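# Unseat the larger cell and leave it on the table

## Task

Lift the bigger of the two cells out of its cradle, put it down on the table surface and release it, keeping that cradle standing upright in its original spot and leaving the smaller cell seated in its own cradle.

## Robot and tools

Robot: two arms, left_arm and right_arm, each ending in an identical five-finger right hand (not mirrored). Left_arm base is near (+0.037, +0.648, 0) m and right_arm base near (+0.052, -0.433, -0.001) m. A post stands behind the arms.

Frame: scene frame, origin at table-top height midway between the arms, +x out over the table, +y toward left_arm, +z up. Positions in results are metres; velocities m/s and rad/s. Printed poses can be a few cm off.

Hand point: sits 0.05 m in front of the palm and 0.15 m from the wrist flange. Its +z runs along straight fingers, +y out of the palm, +x across the palm away from the thumb. Straight fingertips extend 0.06-0.07 m past it along +z, their centre lines 0.06 m toward -y. A bracket on the little-finger side can collide; with fingers level the wrist may hang up to 0.13 m (palm down) or 0.25 m (palm up) below the point and hit the table first.

Row layout (used by execute_actions and move): one flat list of 28 numbers, each in [-1, 1], covering both arms even if only one moves. Order: left dx, dy, dz, rx, ry, rz; left little, ring, middle, index, thumb_bend, thumb_turn, force_limit, speed; then the same 14 for the right arm. dx..rz are offsets, not poses, counted from that arm's current Hand target along scene axes; 1.0 = 0.6 m or 180 degrees; rx, ry, rz form one rotation vector, turning about the Hand target position. All six zero means ask nothing new of that arm. Finger values: -1 open/straight, +1 closed; thumb_turn -1 beside the palm, +1 opposite the fingers. force_limit maps -1..+1 to about 0..10 N at the fingertip (0..15 N for the two thumb motors). speed rises linearly from nearly 0 at -1 to full at +0.48 and stays full above. The hand numbers are absolute targets with no 'unchanged' value: to keep a hand as it is, resend the last eight numbers you actually sent it (or, before any, its hand_measured plus hand_force_limit and hand_speed). Use speed about -0.94 or lower for a gentle grip. Thumb turned in plus fingers can enclose objects about 0.035-0.065 m thick.

execute_actions: actions is a list of actions; each action is a list of 1 to 15 rows, one per 1/30 s step, the last row held to step 15. Every row in an action is an offset from the Hand target at that action's start; repeating an offset in a new action moves further. cameras: list of names, ["all"], [] or null (null gives images only when actions is empty). An empty actions list just returns state and images.

move: target is one 28-number row or a list of up to 15 rows; every row is an offset from the same starting Hand targets, not from the previous row. The hand point travels straight, taking the short way round, all arms finishing together, capped at 10 s. speed in m/s, 0.002 to 3.2, default 0.25 (turns at up to twice that in rad/s); one value or one per target. blend in m, rounding corners in a list; 0 stops at each. stop_force in N, 4 to 120, one value for both arms: an arm's path ends when its wrist sensor feels that much push against its motion beyond its zero, then it backs to just before the push. Touch slowly (about 0.005 m/s) for a soft contact; unreliable while the hand turns; every target must carry identical hand numbers. zero (only with stop_force, default true) re-zeroes moving arms first. blocking=false returns after about 0.5 s while the move continues; not allowed with stop_force. Moves do not avoid obstacles. The result adds a 'move:' line with the ending (done, off_target, moving, held, fault) and limits (paced = pose clipped, held = steps withheld). A path that would put the wrist too near its base joint axis is refused.

wait: seconds from 0 to 3600; lets the scene run, sends nothing new. stop: brakes a running move. zoom_image: camera (cam_head_left, cam_head_right, cam_high, cam_low, cam_left_wrist, cam_right_wrist) and region [x0, y0, x1, y1] in pixels, max 504 by 504, from the newest images. show_instructions: shows the reference image. zero_wrist_force: arm is left_arm or right_arm; subtracts the current wrist reading. finished_scene: ends the scene irreversibly; scene may be 1 or omitted.

Result lines: end_effector_position, end_effector_quat_wxyz and velocities per arm; Hand target is the last commanded pose after clipping, which the hand point often rests short of (resend the gap as an offset). Orientation commands are clipped to within 32 degrees of the measured one per step. hand_measured, hand_stopped_by (moving, target, force, stalled, fault) and hand_load_n follow the six motor order; hand_load_n is positive when pushed open and drops to near 0 if a grip is lost. Wrist force and Wrist torque are in the hand's own axes, plus a peak line. Joint torques are total drive output, not contact.

Avoid: dropping the cell even a few mm, releasing it while moving, knocking the cradle over or the small cell out, leaving anything off the table, hitting fixed things or pushing hard. An arm halts for 10 s if contact torque hits its joint limit (elbow 132, wrists 47.5, shoulders 290 N m) or outside force reaches roughly 150 N; arms are stiff, so aiming even slightly past a firm contact can trigger this. Arms must not press on each other; closing one hand on the other's fingers counts. Long holds or stretched poses heat motors; at 85 °C the arm brakes.

Each tool is called after ">>>" as name(argument=value, ...), one argument or row to a line, values as JSON.

Reference images:

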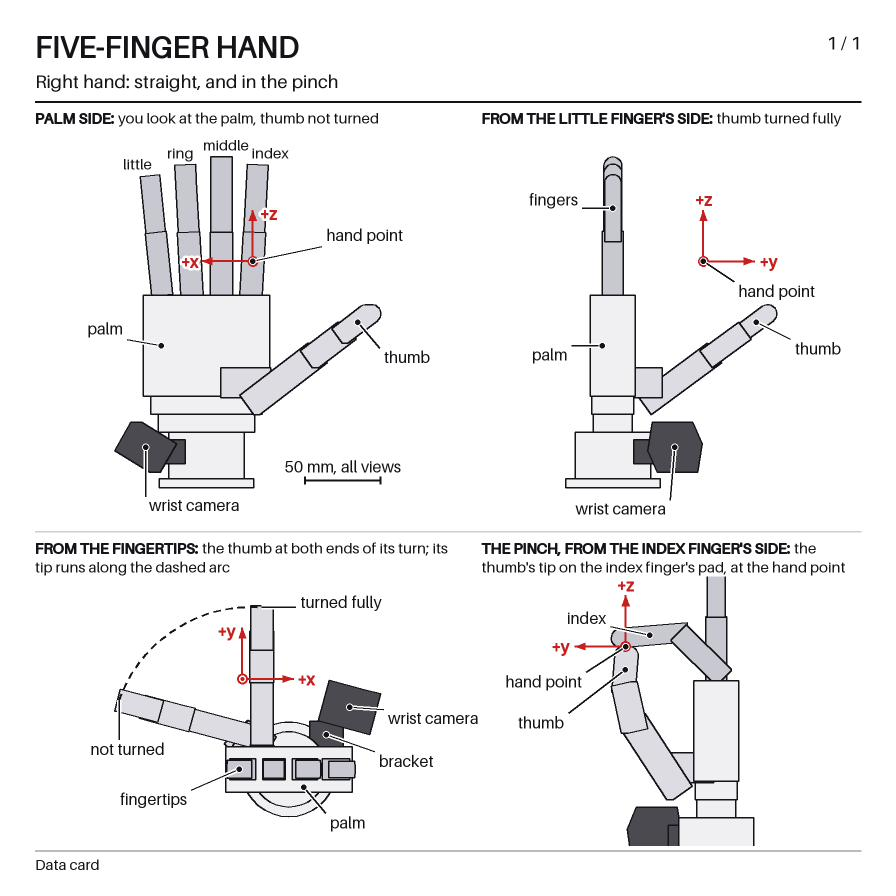

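## Session

>>> execute_actions(
  actions=[],
)

Scene clock: 0.00 s.
left_arm: end_effector_position=(+0.7633, +0.1026, +0.3928) hand_measured=(-1.000, -1.000, -1.000, -1.000, -1.000, -1.000) hand_load_n=(+0.0, +0.0, +0.5, +0.0, +0.0, +0.0) hand_stopped_by=(target, target, target, target, target, target) hand_force_limit=0.00 hand_speed=-0.80 end_effector_quat_wxyz=(+0.084, +0.662, +0.690, +0.281) | right_arm: end_effector_position=(+1.1036, -0.4703, +0.1831) hand_measured=(-1.000, -1.000, -1.000, -1.000, -1.000, -1.000) hand_load_n=(+0.0, +0.0, +0.0, +0.0, +0.0, +0.0) hand_stopped_by=(target, target, target, target, target, target) hand_force_limit=0.00 hand_speed=-0.80 end_effector_quat_wxyz=(+0.009, +0.951, +0.302, +0.059)
Joint positions: left_arm=[-1.045 -0.991 1.168 1.388 0.976 -1.087] | right_arm=[-0.198 -0.479 0.479 1.457 1.536 0.81]
Joint velocities: within noise
Joint torques (N m): no reading
Motor temperatures (°C): left_arm=[34 32 33 41 41 36] | right_arm=[30 33 29 36 37 36]
Wrist force (N): no reading
Wrist torque (N m): no reading
Wrist force, peak (N): no reading
Hand target: left_arm +0.7633, +0.1026, +0.3928; +0.084, +0.662, +0.690, +0.281 | right_arm +1.1036, -0.4703, +0.1831; +0.009, +0.951, +0.302, +0.059

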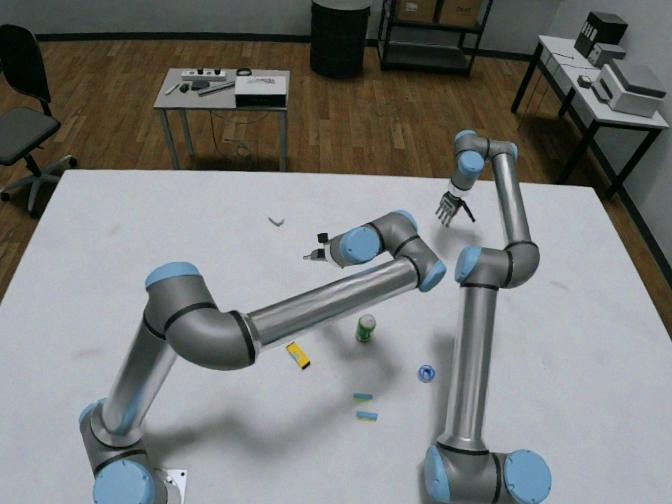

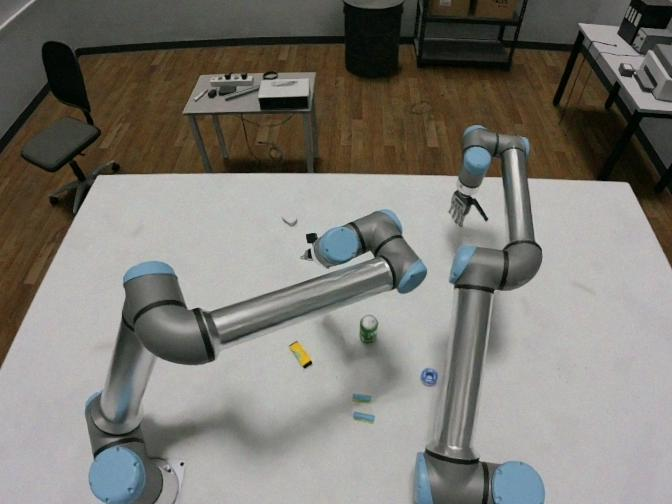

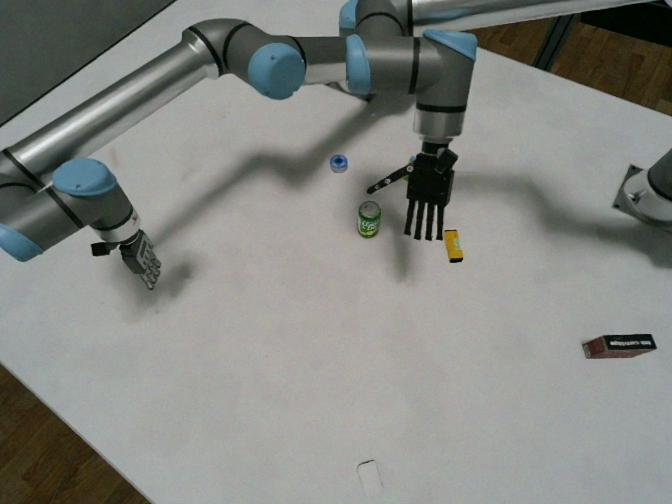

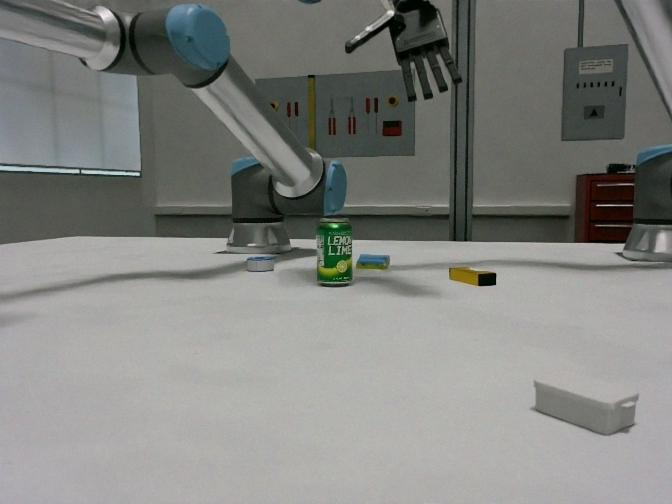

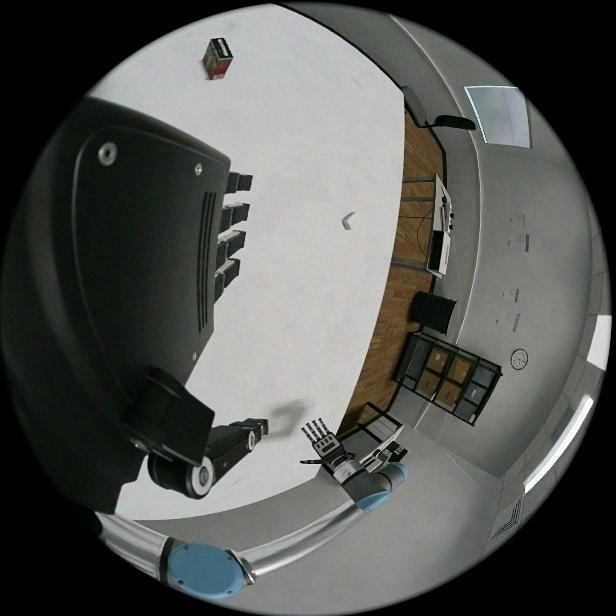

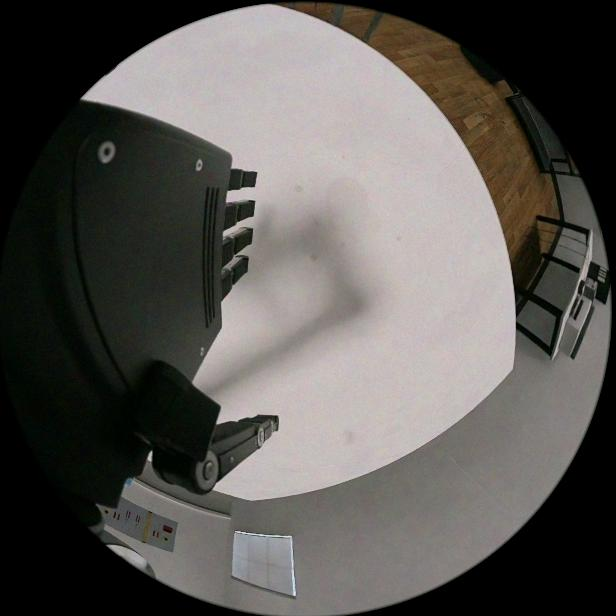

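>>> zoom_image(
  camera="cam_head_left",
  region=[270, 300, 450, 440],
)

>>> zoom_image(
  camera="cam_head_right",
  region=[270, 300, 450, 440],
)

>>> zoom_image(
  camera="cam_low",
  region=[220, 200, 520, 320],
)

>>> zoom_image(
  camera="cam_high",
  region=[300, 130, 500, 280],
)

Scaled by 2.800 from the camera's image (finer frame: 960x720).

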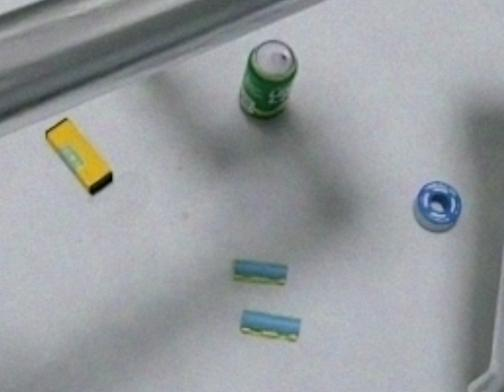

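Scaled by 2.800 from the camera's image (finer frame: 960x720).

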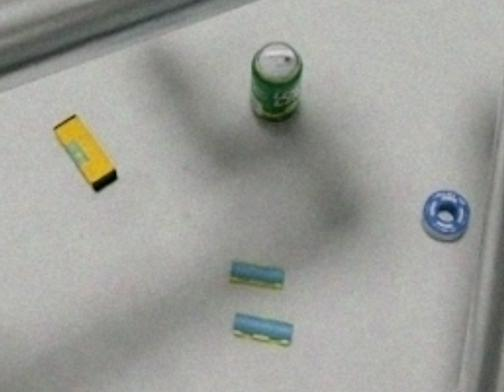

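Scaled by 1.680 from the camera's image (finer frame: 960x720).

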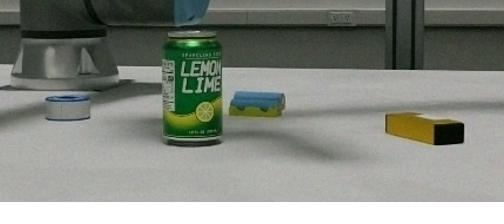

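Scaled by 2.520 from the camera's image (finer frame: 960x720).

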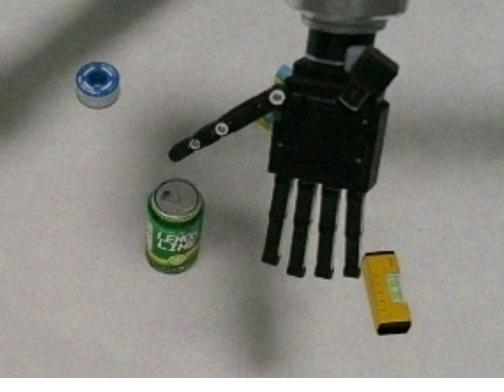

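>>> move(
  target=[
    [-0.3,-0.1,0.06,0.246,0.069,-0.424,-1,-1,-1,-1,-1,-1,0,-0.8,0,0,0,0,0,0,-1,-1,-1,-1,-1,-1,0,-0.8],
    [-0.688,-0.255,0.045,0.4916,0.1385,-0.8475,-1,-1,-1,-1,-1,-1,0,-0.8,0,0,0,0,0,0,-1,-1,-1,-1,-1,-1,0,-0.8],
  ],
  blend=0.05,
  speed=0.4,
  cameras=["all"],
)

Scene clock: 83.57 s.
left_arm: end_effector_position=(+0.3505, -0.0504, +0.4197) hand_measured=(-1.000, -1.000, -1.000, -1.000, -1.000, -1.000) hand_load_n=(+0.0, +0.0, +0.0, +0.0, +0.0, +0.0) hand_stopped_by=(target, target, target, target, target, target) hand_force_limit=0.00 hand_speed=-0.80 end_effector_quat_wxyz=(-0.183, +0.683, -0.683, +0.182) | right_arm: end_effector_position=(+1.1036, -0.4703, +0.1831) hand_measured=(-1.000, -1.000, -1.000, -1.000, -1.000, -1.000) hand_load_n=(+0.0, +0.0, +0.0, +0.0, +0.0, +0.0) hand_stopped_by=(target, target, target, target, target, target) hand_force_limit=0.00 hand_speed=-0.80 end_effector_quat_wxyz=(+0.009, +0.951, +0.302, +0.059)
Joint positions: left_arm=[-1.49 -1.07 1.125 1.472 1.049 1.66] | right_arm=[-0.198 -0.479 0.479 1.457 1.536 0.81]
Joint torques (N m): left_arm=[-2.57 -105.48 -32.25 3.02 -4.65 1.89] | right_arm=[0.11 -113.25 -36.6 3.8 -0.05 -0.16]
Wrist force (N): left_arm=[-0.1 -1.2 0.0] | right_arm=[0.2 -0.2 -0.4]
Wrist torque (N m): left_arm=[-0.24 -0.03 -0.05] | right_arm=[0.00 -0.02 0.00]
Wrist force, peak (N): left_arm=[0.1 -1.4 0.4] | right_arm=[0.3 -0.2 -0.8]
Hand target: left_arm +0.3505, -0.0504, +0.4198; -0.183, +0.683, -0.683, +0.183 | right_arm +1.1036, -0.4703, +0.1831; +0.009, +0.951, +0.302, +0.059
Off the commanded pose: left_arm 0.000 m, 0 deg | right_arm 0.000 m, 0 deg.
move: done

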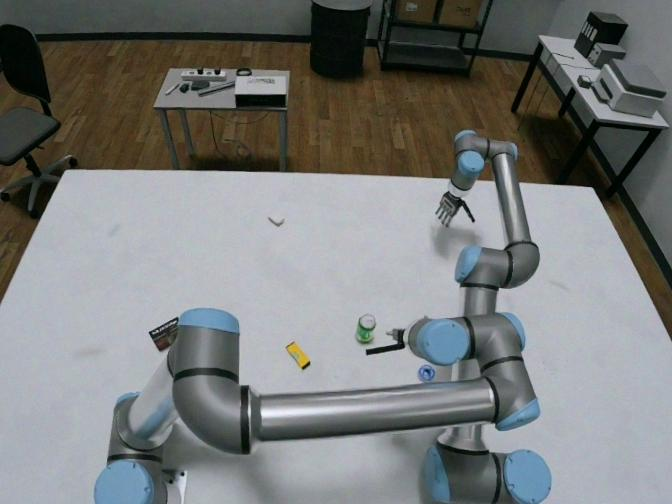

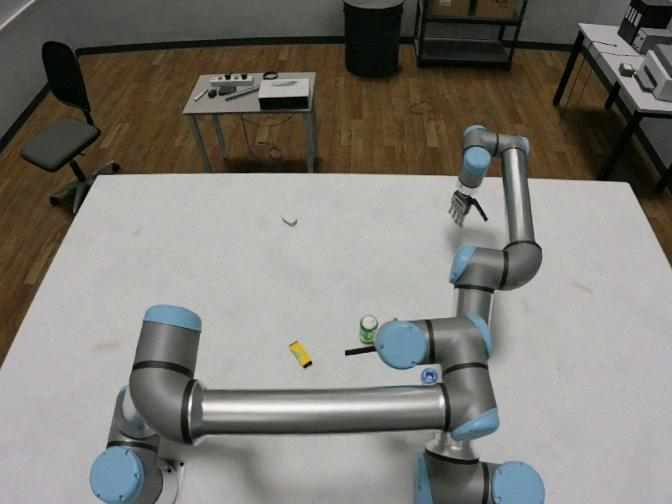

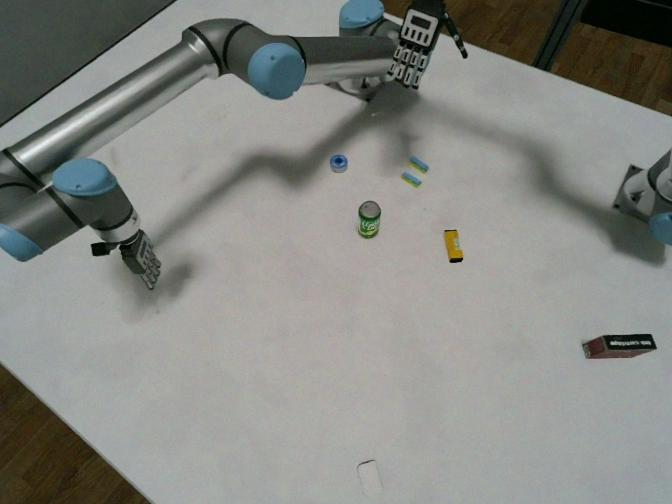

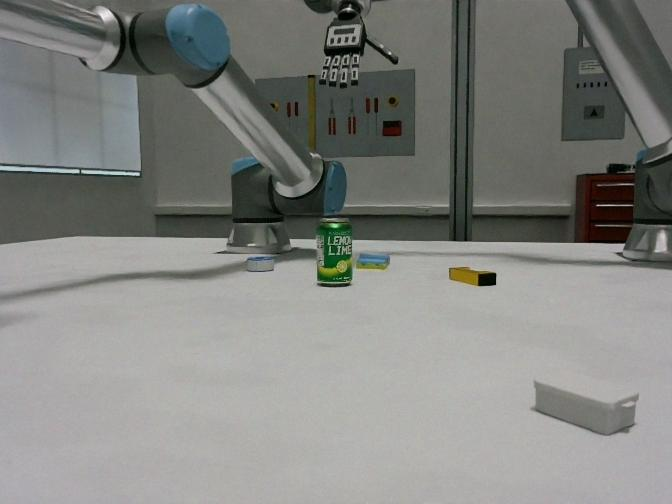

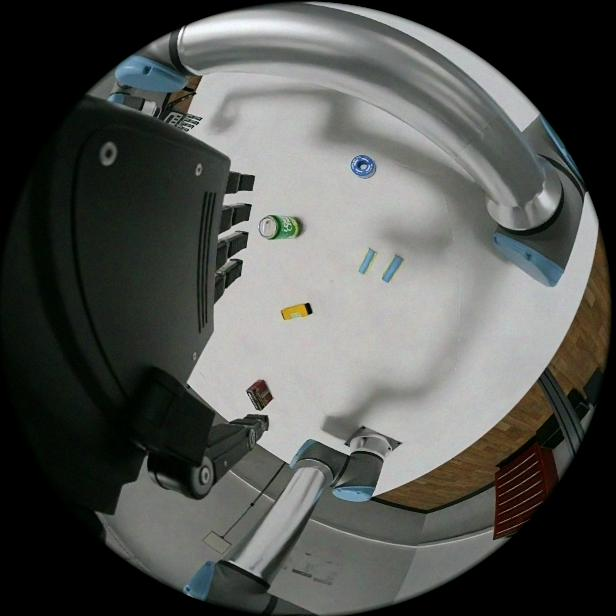

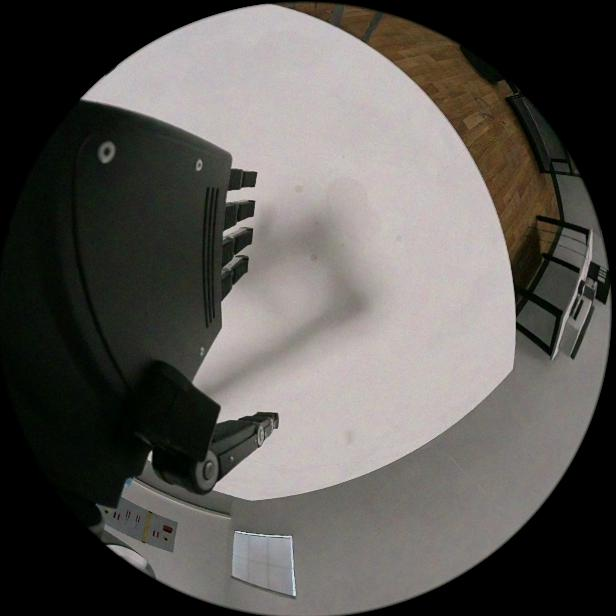

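>>> zoom_image(
  camera="cam_left_wrist",
  region=[330, 220, 430, 310],
)

>>> zoom_image(
  camera="cam_high",
  region=[360, 130, 460, 205],
)

>>> zoom_image(
  camera="cam_low",
  region=[310, 230, 430, 300],
)

Scaled by 5.040 from the camera's image (finer frame: 880x880).

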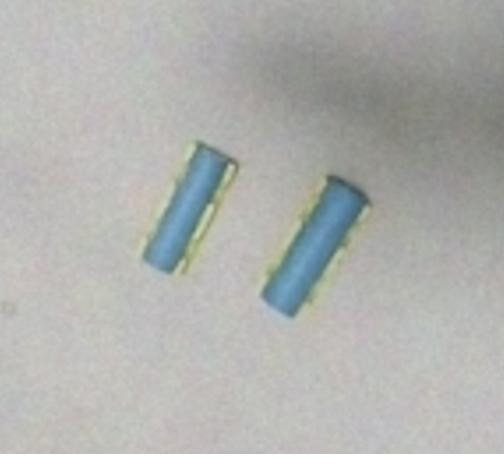

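Scaled by 5.040 from the camera's image (finer frame: 960x720).

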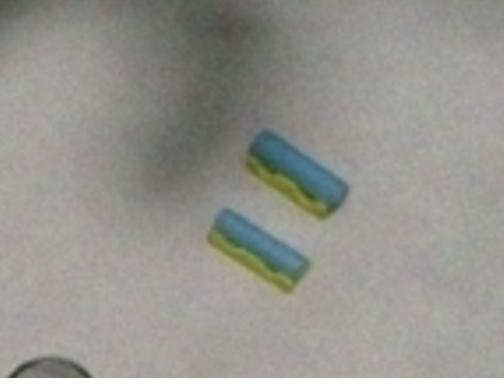

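Scaled by 4.200 from the camera's image (finer frame: 960x720).

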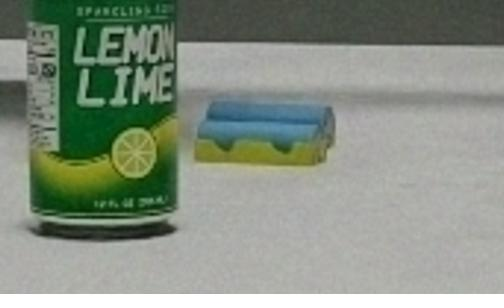

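>>> move(
  target=[-0.0675,0.026,-0.4,0,-0.194,0,-1,-1,-1,-1,-1,1,0,0,0,0,0,0,0,0,-1,-1,-1,-1,-1,-1,0,-0.8],
  speed=0.25,
  cameras=["cam_left_wrist","cam_high","cam_low","cam_head_left"],
)

Scene clock: 130.43 s.
left_arm: end_effector_position=(+0.3122, -0.0355, +0.1933) hand_measured=(-1.000, -1.000, -1.000, -1.000, -1.000, +1.000) hand_load_n=(+0.0, +0.0, +0.0, +0.0, +0.0, +0.0) hand_stopped_by=(target, target, target, target, target, target) hand_force_limit=0.00 hand_speed=0.00 end_effector_quat_wxyz=(-0.369, +0.602, -0.604, +0.370) | right_arm: end_effector_position=(+1.1036, -0.4703, +0.1831) hand_measured=(-1.000, -1.000, -1.000, -1.000, -1.000, -1.000) hand_load_n=(+0.0, +0.0, +0.5, -0.5, +0.0, +0.0) hand_stopped_by=(target, target, target, target, target, target) hand_force_limit=0.00 hand_speed=-0.80 end_effector_quat_wxyz=(+0.009, +0.951, +0.302, +0.059)
Joint positions: left_arm=[-1.724 -0.954 1.604 1.211 0.495 1.244] | right_arm=[-0.198 -0.479 0.479 1.457 1.536 0.81]
Joint torques (N m): left_arm=[-4.54 -73.27 -25.62 2.68 -5.05 1.4] | right_arm=[-0.37 -114.8 -36.59 3.72 -0.28 0.07]
Wrist force (N): left_arm=[0.2 -0.4 0.4] | right_arm=[0.1 0.0 -0.4]
Wrist torque (N m): left_arm=[-0.21 -0.02 0.10] | right_arm=[0.02 -0.01 0.01]
Wrist force, peak (N): left_arm=[0.6 5.9 1.1] | right_arm=[0.5 0.4 -0.9]
Hand target: left_arm +0.3122, -0.0355, +0.1933; -0.369, +0.602, -0.604, +0.370 (not the last commanded pose) | right_arm +1.1036, -0.4703, +0.1831; +0.009, +0.951, +0.302, +0.059
Off the commanded pose: left_arm 0.014 m, 2 deg | right_arm 0.000 m, 0 deg.
move: held (left_arm; a check stopped the path); limits=held
pose unreachable (left arm): on one or more control steps of this call, first in action 0 (counted from 0), this arm could not follow its commanded pose, so it was not sent that pose on those steps. It may still have moved: this result reports where it is.
cause: moving toward the commanded pose would bring a part of the arm too close to another arm (a part of this arm just beyond joint 4 (wrist 1) and a part of the right arm just beyond its joint 2 (shoulder lift), 21 mm apart when this arm was first held).
Images, in order (width x height): cam_head_left 672x504, cam_high 672x504, cam_low 672x504, cam_left_wrist 616x616.

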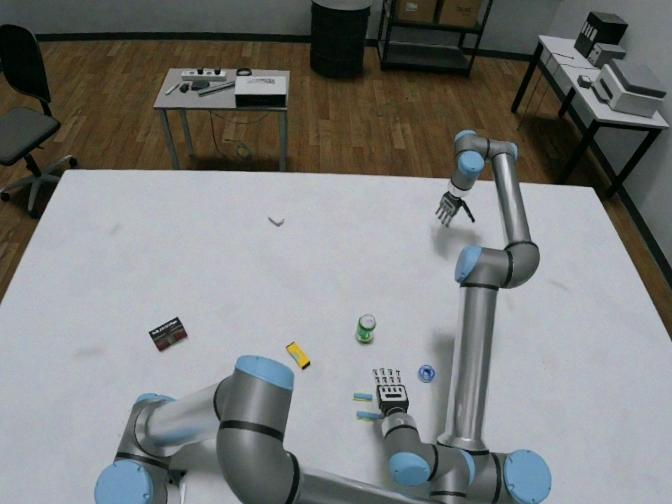

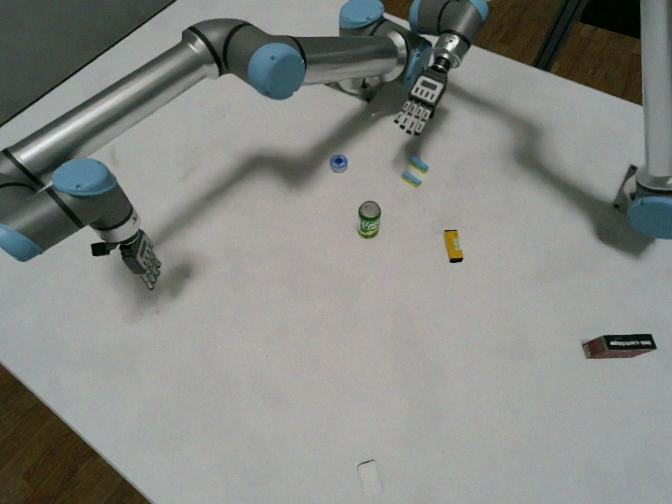

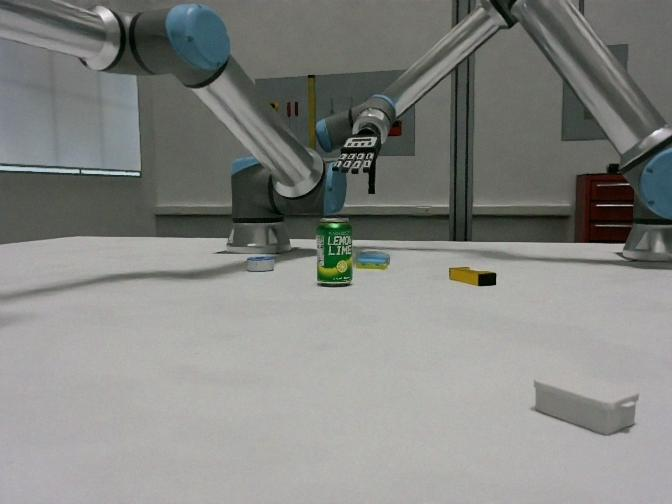

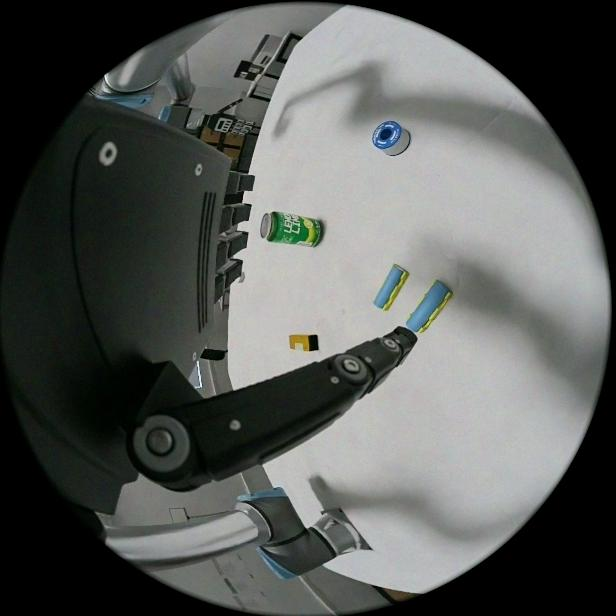

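>>> move(
  target=[0,0,0,0,0,0,-1,-1,-1,-1,-1,1,0,0,-0.58,-0.52,0.12,0,0,-0.167,-1,-1,-1,-1,-1,-1,0,-0.8],
  speed=0.5,
)

>>> move(
  target=[0,0,0,0,0,0,-1,-1,-1,-1,-1,1,0,0,-0.58,-0.52,0.12,0,0,-0.167,-1,-1,-1,-1,-1,-1,0,-0.8],
  speed=0.5,
  cameras=["cam_left_wrist","cam_high","cam_low","cam_head_left"],
)

Scene clock: 146.53 s.
left_arm: end_effector_position=(+0.3122, -0.0355, +0.1933) hand_measured=(-1.000, -1.000, -1.000, -1.000, -1.000, +1.000) hand_load_n=(+0.0, +0.0, +0.0, +0.0, +0.0, +0.0) hand_stopped_by=(target, target, target, target, target, target) hand_force_limit=0.00 hand_speed=0.00 end_effector_quat_wxyz=(-0.369, +0.602, -0.604, +0.370) | right_arm: end_effector_position=(+0.7557, -0.7822, +0.2551) hand_measured=(-1.000, -1.000, -1.000, -1.000, -1.000, -1.000) hand_load_n=(+0.0, +0.0, +0.0, +0.0, +0.0, +0.5) hand_stopped_by=(target, target, target, target, target, target) hand_force_limit=0.00 hand_speed=-0.80 end_effector_quat_wxyz=(+0.024, +0.997, +0.045, +0.055)
Joint positions: left_arm=[-1.724 -0.954 1.604 1.211 0.495 1.244] | right_arm=[-0.657 -1.047 1.36 1.141 1.543 0.875]
Joint torques (N m): left_arm=[-9.93 -61.88 -21.89 4.63 -5.9 1.51] | right_arm=[-19.2 -88.54 -31.25 5.34 -1.77 3.3]
Wrist force (N): left_arm=[0.4 -0.3 0.4] | right_arm=[-0.1 0.0 -0.8]
Wrist torque (N m): left_arm=[-0.18 -0.07 0.09] | right_arm=[0.09 0.05 0.00]
Wrist force, peak (N): left_arm=[0.5 -0.8 0.9] | right_arm=[-1.8 1.9 -1.7]
Hand target: left_arm +0.3122, -0.0355, +0.1933; -0.369, +0.602, -0.604, +0.370 | right_arm +0.7556, -0.7823, +0.2551; +0.024, +0.997, +0.045, +0.054
Off the commanded pose: left_arm 0.000 m, 0 deg | right_arm 0.000 m, 0 deg.
move: done

Scene clock: 148.03 s.
left_arm: end_effector_position=(+0.3122, -0.0355, +0.1933) hand_measured=(-1.000, -1.000, -1.000, -1.000, -1.000, +1.000) hand_load_n=(+0.0, +0.0, +0.0, +0.0, +0.0, +0.0) hand_stopped_by=(target, target, target, target, target, target) hand_force_limit=0.00 hand_speed=0.00 end_effector_quat_wxyz=(-0.369, +0.602, -0.604, +0.370) | right_arm: end_effector_position=(+0.4077, -1.0942, +0.3271) hand_measured=(-1.000, -1.000, -1.000, -1.000, -1.000, -1.000) hand_load_n=(+0.0, +0.0, +0.0, +0.0, +0.0, +0.0) hand_stopped_by=(target, target, target, target, target, target) hand_force_limit=0.00 hand_speed=-0.80 end_effector_quat_wxyz=(+0.037, +0.975, -0.215, +0.046)
Joint positions: left_arm=[-1.724 -0.954 1.604 1.211 0.495 1.244] | right_arm=[-1.288 -1.147 1.381 1.224 1.531 0.769]
Joint torques (N m): left_arm=[-9.11 -62.81 -22.27 5.06 -5.61 0.91] | right_arm=[-14.41 -71.13 -37.29 3.25 -1.59 2.81]
Wrist force (N): left_arm=[0.6 -0.6 0.1] | right_arm=[-0.6 -0.4 -0.8]
Wrist torque (N m): left_arm=[-0.22 -0.09 0.09] | right_arm=[0.02 0.14 -0.04]
Wrist force, peak (N): left_arm=[0.6 -0.9 0.7] | right_arm=[-1.5 2.9 -1.2]
Hand target: left_arm +0.3122, -0.0355, +0.1933; -0.369, +0.602, -0.604, +0.370 | right_arm +0.4076, -1.0943, +0.3271; +0.037, +0.975, -0.215, +0.046
Off the commanded pose: left_arm 0.000 m, 0 deg | right_arm 0.000 m, 0 deg.
move: done
Images, in order (width x height): cam_head_left 672x504, cam_high 672x504, cam_low 672x504, cam_left_wrist 616x616.

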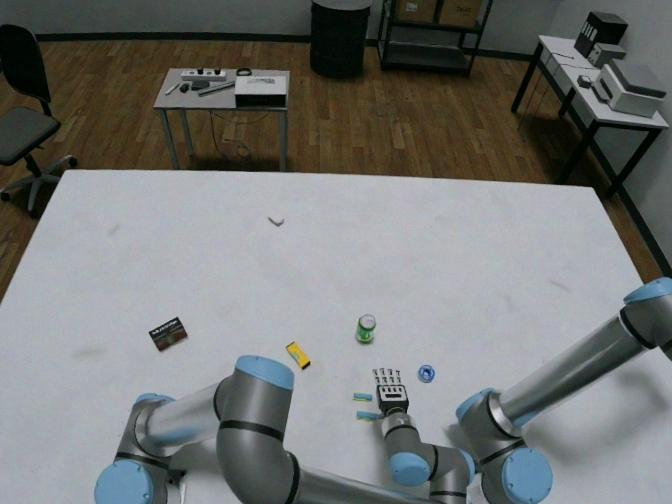

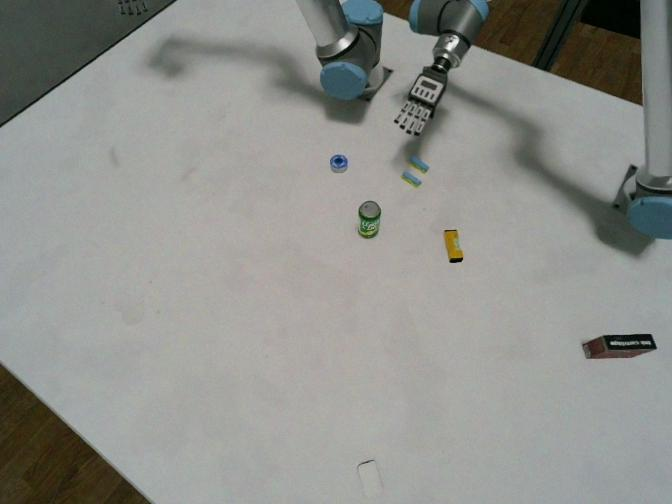

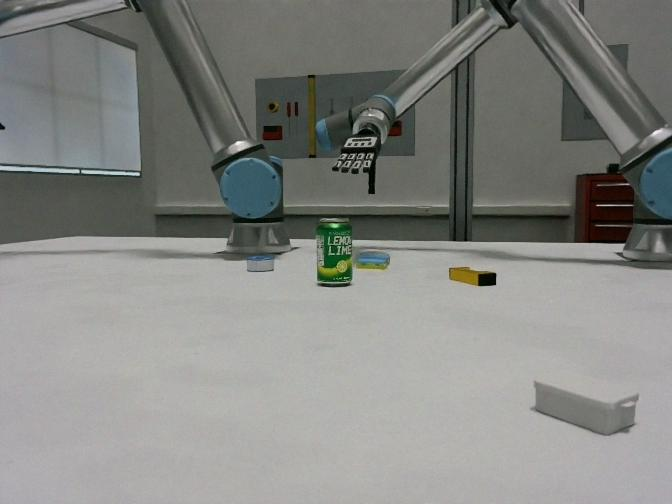

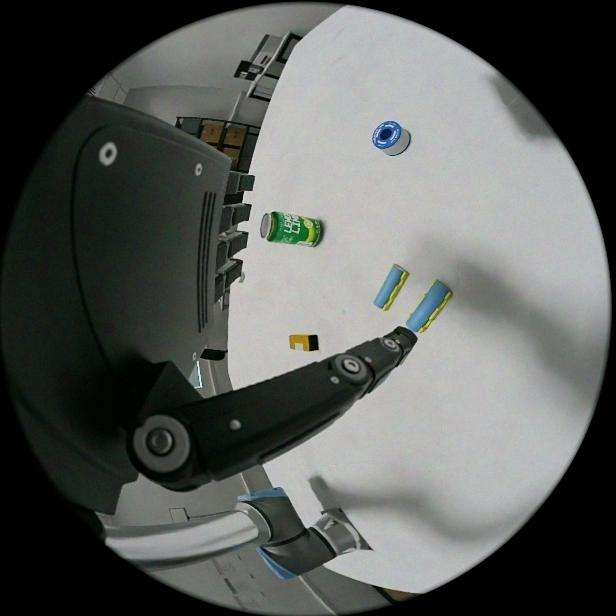

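>>> zoom_image(
  camera="cam_left_wrist",
  region=[360, 250, 470, 350],
)

Scaled by 4.582 from the camera's image (finer frame: 880x880).

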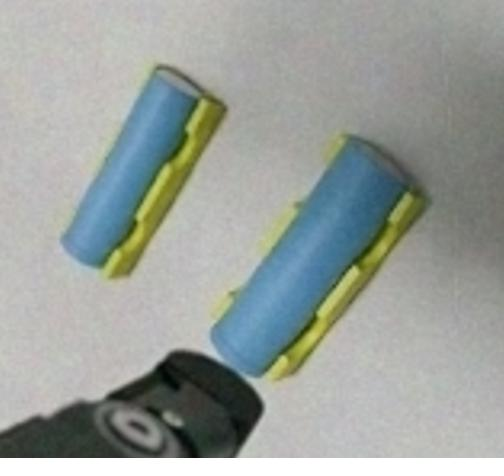

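>>> move(
  target=[-0.0153,0.0215,-0.122,-0.0027,-0.0389,-0.0444,-1,-1,-0.24,-0.24,-0.3,1,0,0,0,0,0,0,0,0,-1,-1,-1,-1,-1,-1,0,-0.8],
  speed=0.15,
  cameras=["cam_left_wrist","cam_high","cam_low","cam_head_left"],
)

>>> zoom_image(
  camera="cam_left_wrist",
  region=[320, 200, 520, 400],
)

>>> zoom_image(
  camera="cam_high",
  region=[360, 90, 480, 205],
)

>>> zoom_image(
  camera="cam_low",
  region=[310, 150, 440, 290],
)

Scene clock: 217.20 s.
left_arm: end_effector_position=(+0.3030, -0.0227, +0.1201) hand_measured=(-1.000, -1.000, -0.240, -0.240, -0.300, +1.000) hand_load_n=(+0.0, +0.0, +0.0, +0.0, +0.0, +0.0) hand_stopped_by=(target, target, target, target, target, target) hand_force_limit=0.00 hand_speed=0.00 end_effector_quat_wxyz=(+0.376, -0.537, +0.619, -0.433) | right_arm: end_effector_position=(+0.4076, -1.0943, +0.3271) hand_measured=(-1.000, -1.000, -1.000, -1.000, -1.000, -1.000) hand_load_n=(+0.0, +0.0, +0.0, +0.0, +0.0, +0.0) hand_stopped_by=(target, target, target, target, target, target) hand_force_limit=0.00 hand_speed=-0.80 end_effector_quat_wxyz=(+0.037, +0.975, -0.215, +0.046)
Joint positions: left_arm=[-1.782 -0.912 1.736 0.94 0.357 1.365] | right_arm=[-1.288 -1.147 1.381 1.224 1.531 0.77]
Joint torques (N m): left_arm=[2.03 -95.09 -21.66 3.14 -1.61 1] | right_arm=[-17.97 -66.68 -43.6 4.75 2.81 2.86]
Wrist force (N): left_arm=[1.0 -0.9 0.9] | right_arm=[-0.2 0.1 -0.6]
Wrist torque (N m): left_arm=[-0.27 -0.19 0.13] | right_arm=[0.07 0.06 -0.01]
Wrist force, peak (N): left_arm=[0.8 -2.3 0.8] | right_arm=[-0.2 -0.2 -1.3]
Hand target: left_arm +0.3030, -0.0226, +0.1201; +0.376, -0.537, +0.619, -0.433 | right_arm +0.4076, -1.0943, +0.3271; +0.037, +0.975, -0.215, +0.046
Off the commanded pose: left_arm 0.000 m, 0 deg | right_arm 0.000 m, 0 deg.
move: done
Images, in order (width x height): cam_head_left 672x504, cam_high 672x504, cam_low 672x504, cam_left_wrist 616x616.

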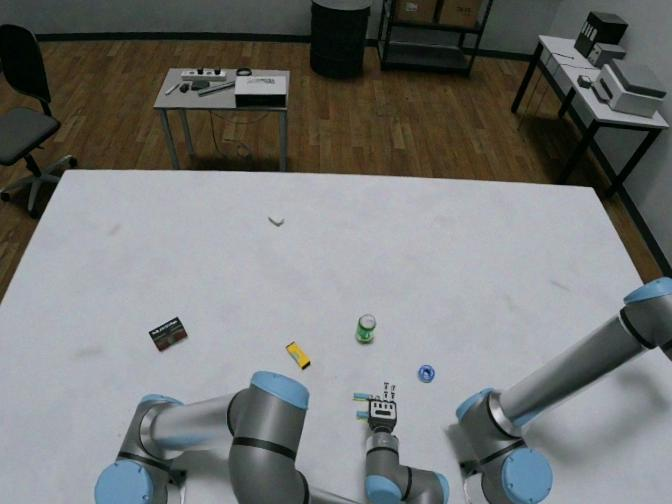

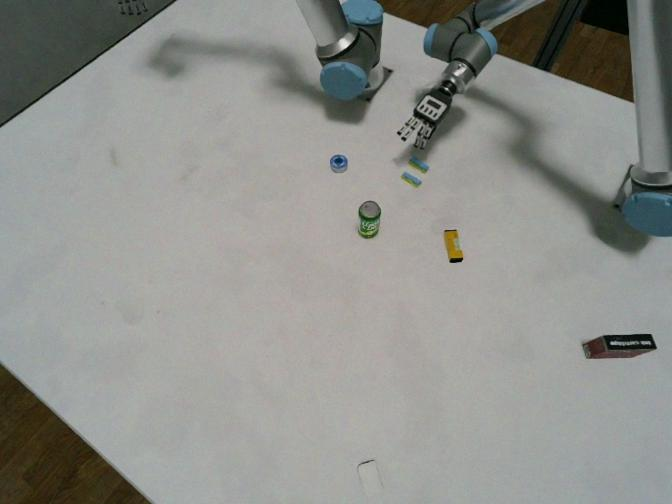

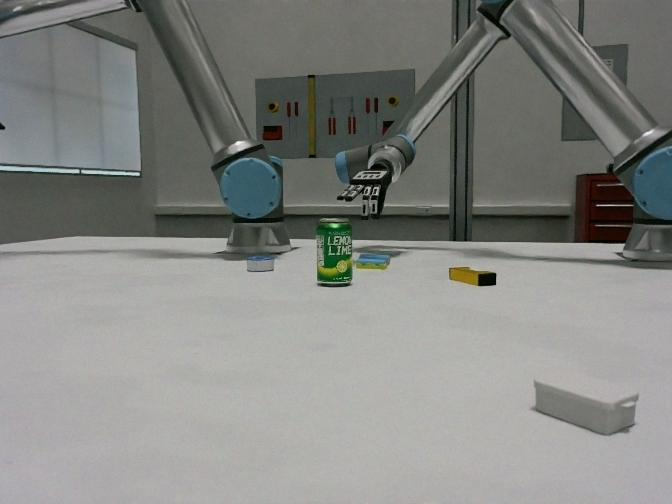

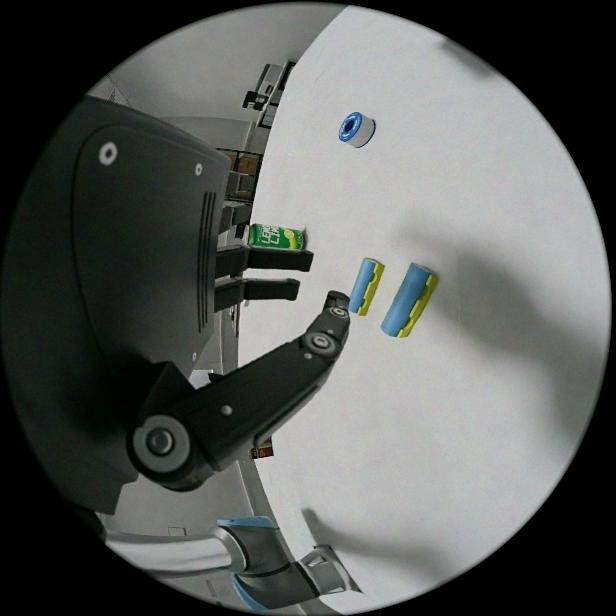

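Scaled by 2.520 from the camera's image (finer frame: 880x880).

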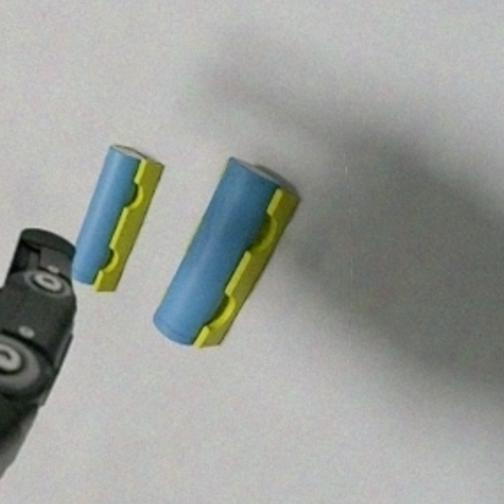

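Scaled by 4.200 from the camera's image (finer frame: 960x720).

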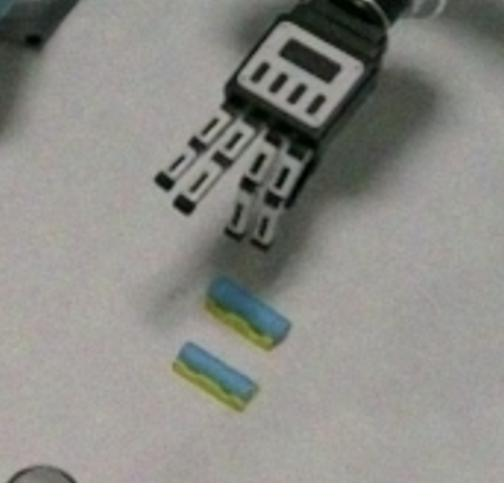

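Scaled by 3.600 from the camera's image (finer frame: 960x720).

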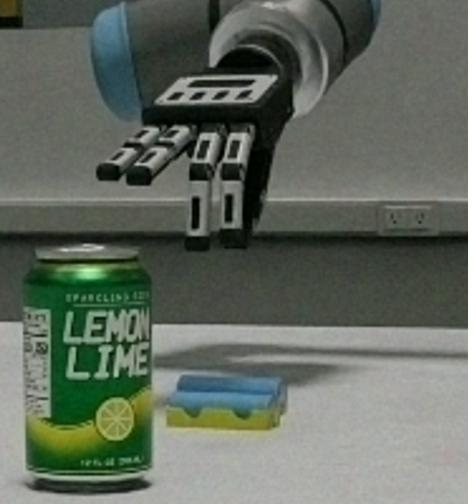

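>>> zoom_image(
  camera="cam_left_wrist",
  region=[240, 240, 400, 370],
)

Scaled by 3.150 from the camera's image (finer frame: 880x880).

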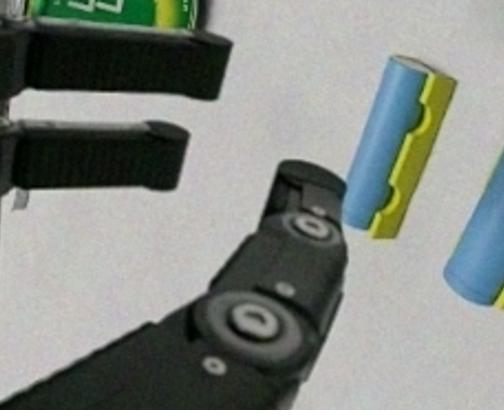

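>>> move(
  target=[-0.0023,0.0005,-0.1,0,0,0,-1,-1,-0.24,-0.24,-0.3,1,0,0,0,0,0,0,0,0,-1,-1,-1,-1,-1,-1,0,-0.8],
  speed=0.12,
  cameras=["cam_left_wrist","cam_high","cam_low","cam_head_left"],
)

>>> zoom_image(
  camera="cam_left_wrist",
  region=[300, 200, 460, 360],
)

>>> zoom_image(
  camera="cam_high",
  region=[380, 110, 460, 200],
)

>>> zoom_image(
  camera="cam_low",
  region=[320, 190, 420, 290],
)

Scene clock: 239.97 s.
left_arm: end_effector_position=(+0.3016, -0.0222, +0.0600) hand_measured=(-1.000, -1.000, -0.240, -0.240, -0.300, +1.000) hand_load_n=(+0.0, +0.0, +0.0, +0.0, +0.0, +0.0) hand_stopped_by=(target, target, target, target, target, target) hand_force_limit=0.00 hand_speed=0.00 end_effector_quat_wxyz=(+0.376, -0.537, +0.619, -0.433) | right_arm: end_effector_position=(+0.4076, -1.0943, +0.3271) hand_measured=(-1.000, -1.000, -1.000, -1.000, -1.000, -1.000) hand_load_n=(+0.0, +0.0, +0.0, +0.0, +0.0, +0.0) hand_stopped_by=(target, target, target, target, target, target) hand_force_limit=0.00 hand_speed=-0.80 end_effector_quat_wxyz=(+0.037, +0.975, -0.215, +0.046)
Joint positions: left_arm=[-1.784 -0.836 1.743 0.862 0.357 1.359] | right_arm=[-1.288 -1.147 1.381 1.224 1.531 0.77]
Joint torques (N m): left_arm=[-0.64 -104.33 -31.09 6.36 1.75 2.34] | right_arm=[-17.75 -66.45 -43.53 4.69 2.77 3.01]
Wrist force (N): left_arm=[0.8 -0.7 0.9] | right_arm=[-0.1 -0.2 -0.7]
Wrist torque (N m): left_arm=[-0.24 -0.15 0.10] | right_arm=[0.04 0.05 -0.01]
Wrist force, peak (N): left_arm=[0.8 -2.3 -0.3] | right_arm=[-0.4 -0.3 -1.1]
Hand target: left_arm +0.3016, -0.0223, +0.0601; +0.376, -0.537, +0.619, -0.433 | right_arm +0.4076, -1.0943, +0.3271; +0.037, +0.975, -0.215, +0.046
Off the commanded pose: left_arm 0.000 m, 0 deg | right_arm 0.000 m, 0 deg.
move: done
Images, in order (width x height): cam_head_left 672x504, cam_high 672x504, cam_low 672x504, cam_left_wrist 616x616.

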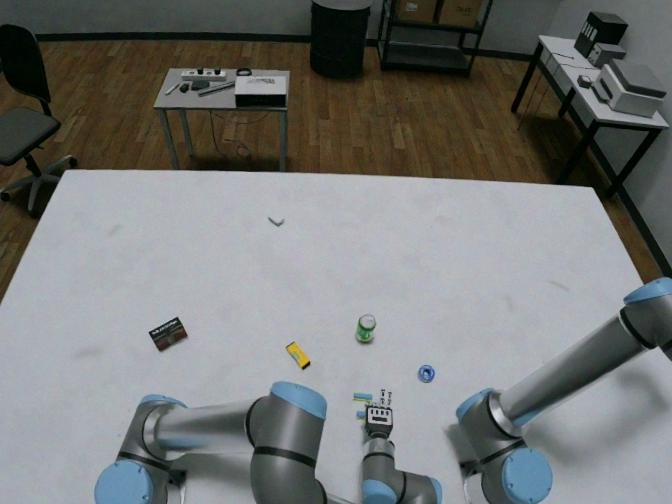

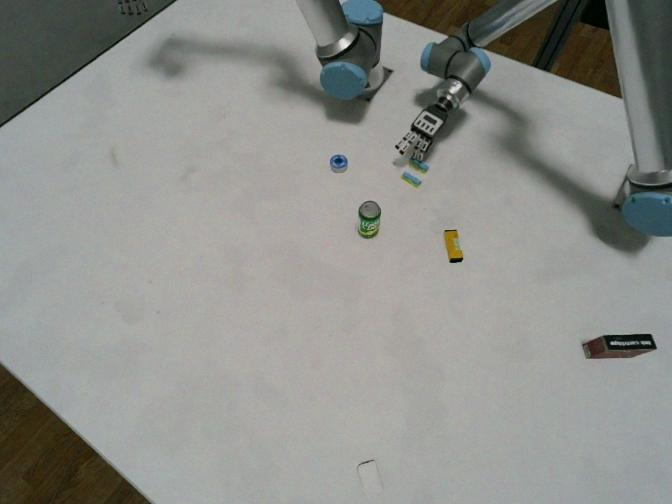

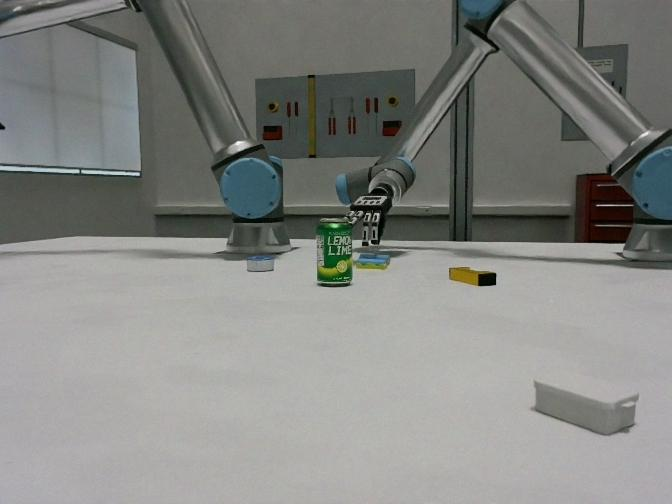

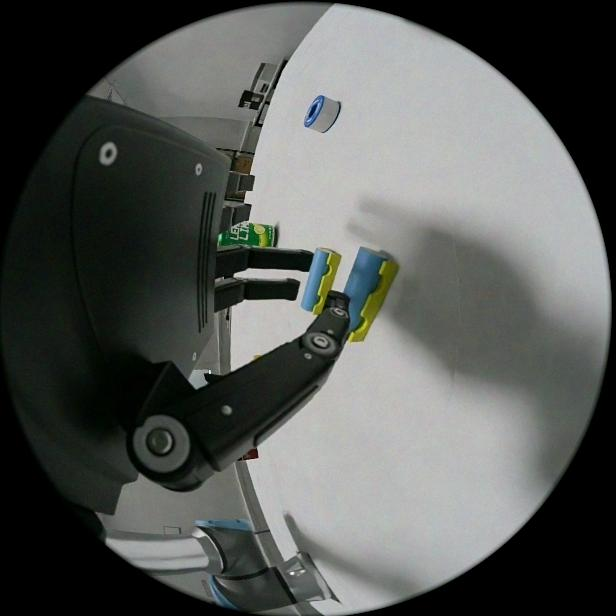

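Scaled by 3.150 from the camera's image (finer frame: 880x880).

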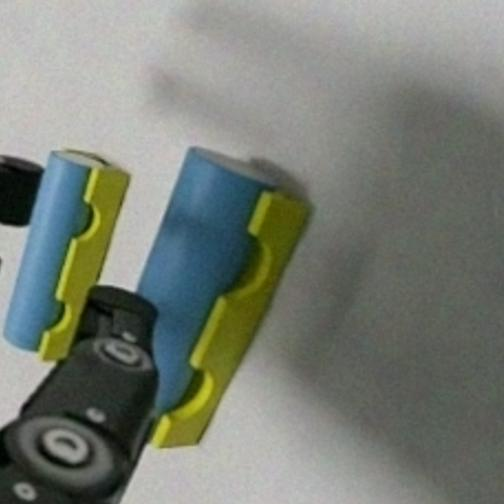

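Scaled by 5.600 from the camera's image (finer frame: 960x720).

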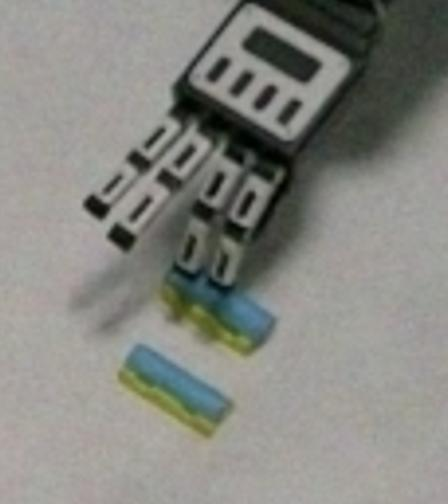

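Scaled by 5.040 from the camera's image (finer frame: 960x720).

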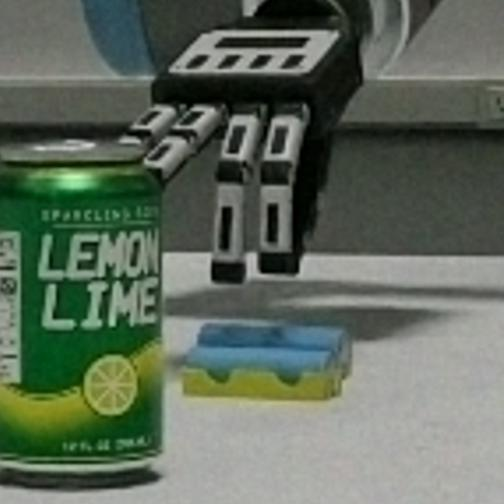

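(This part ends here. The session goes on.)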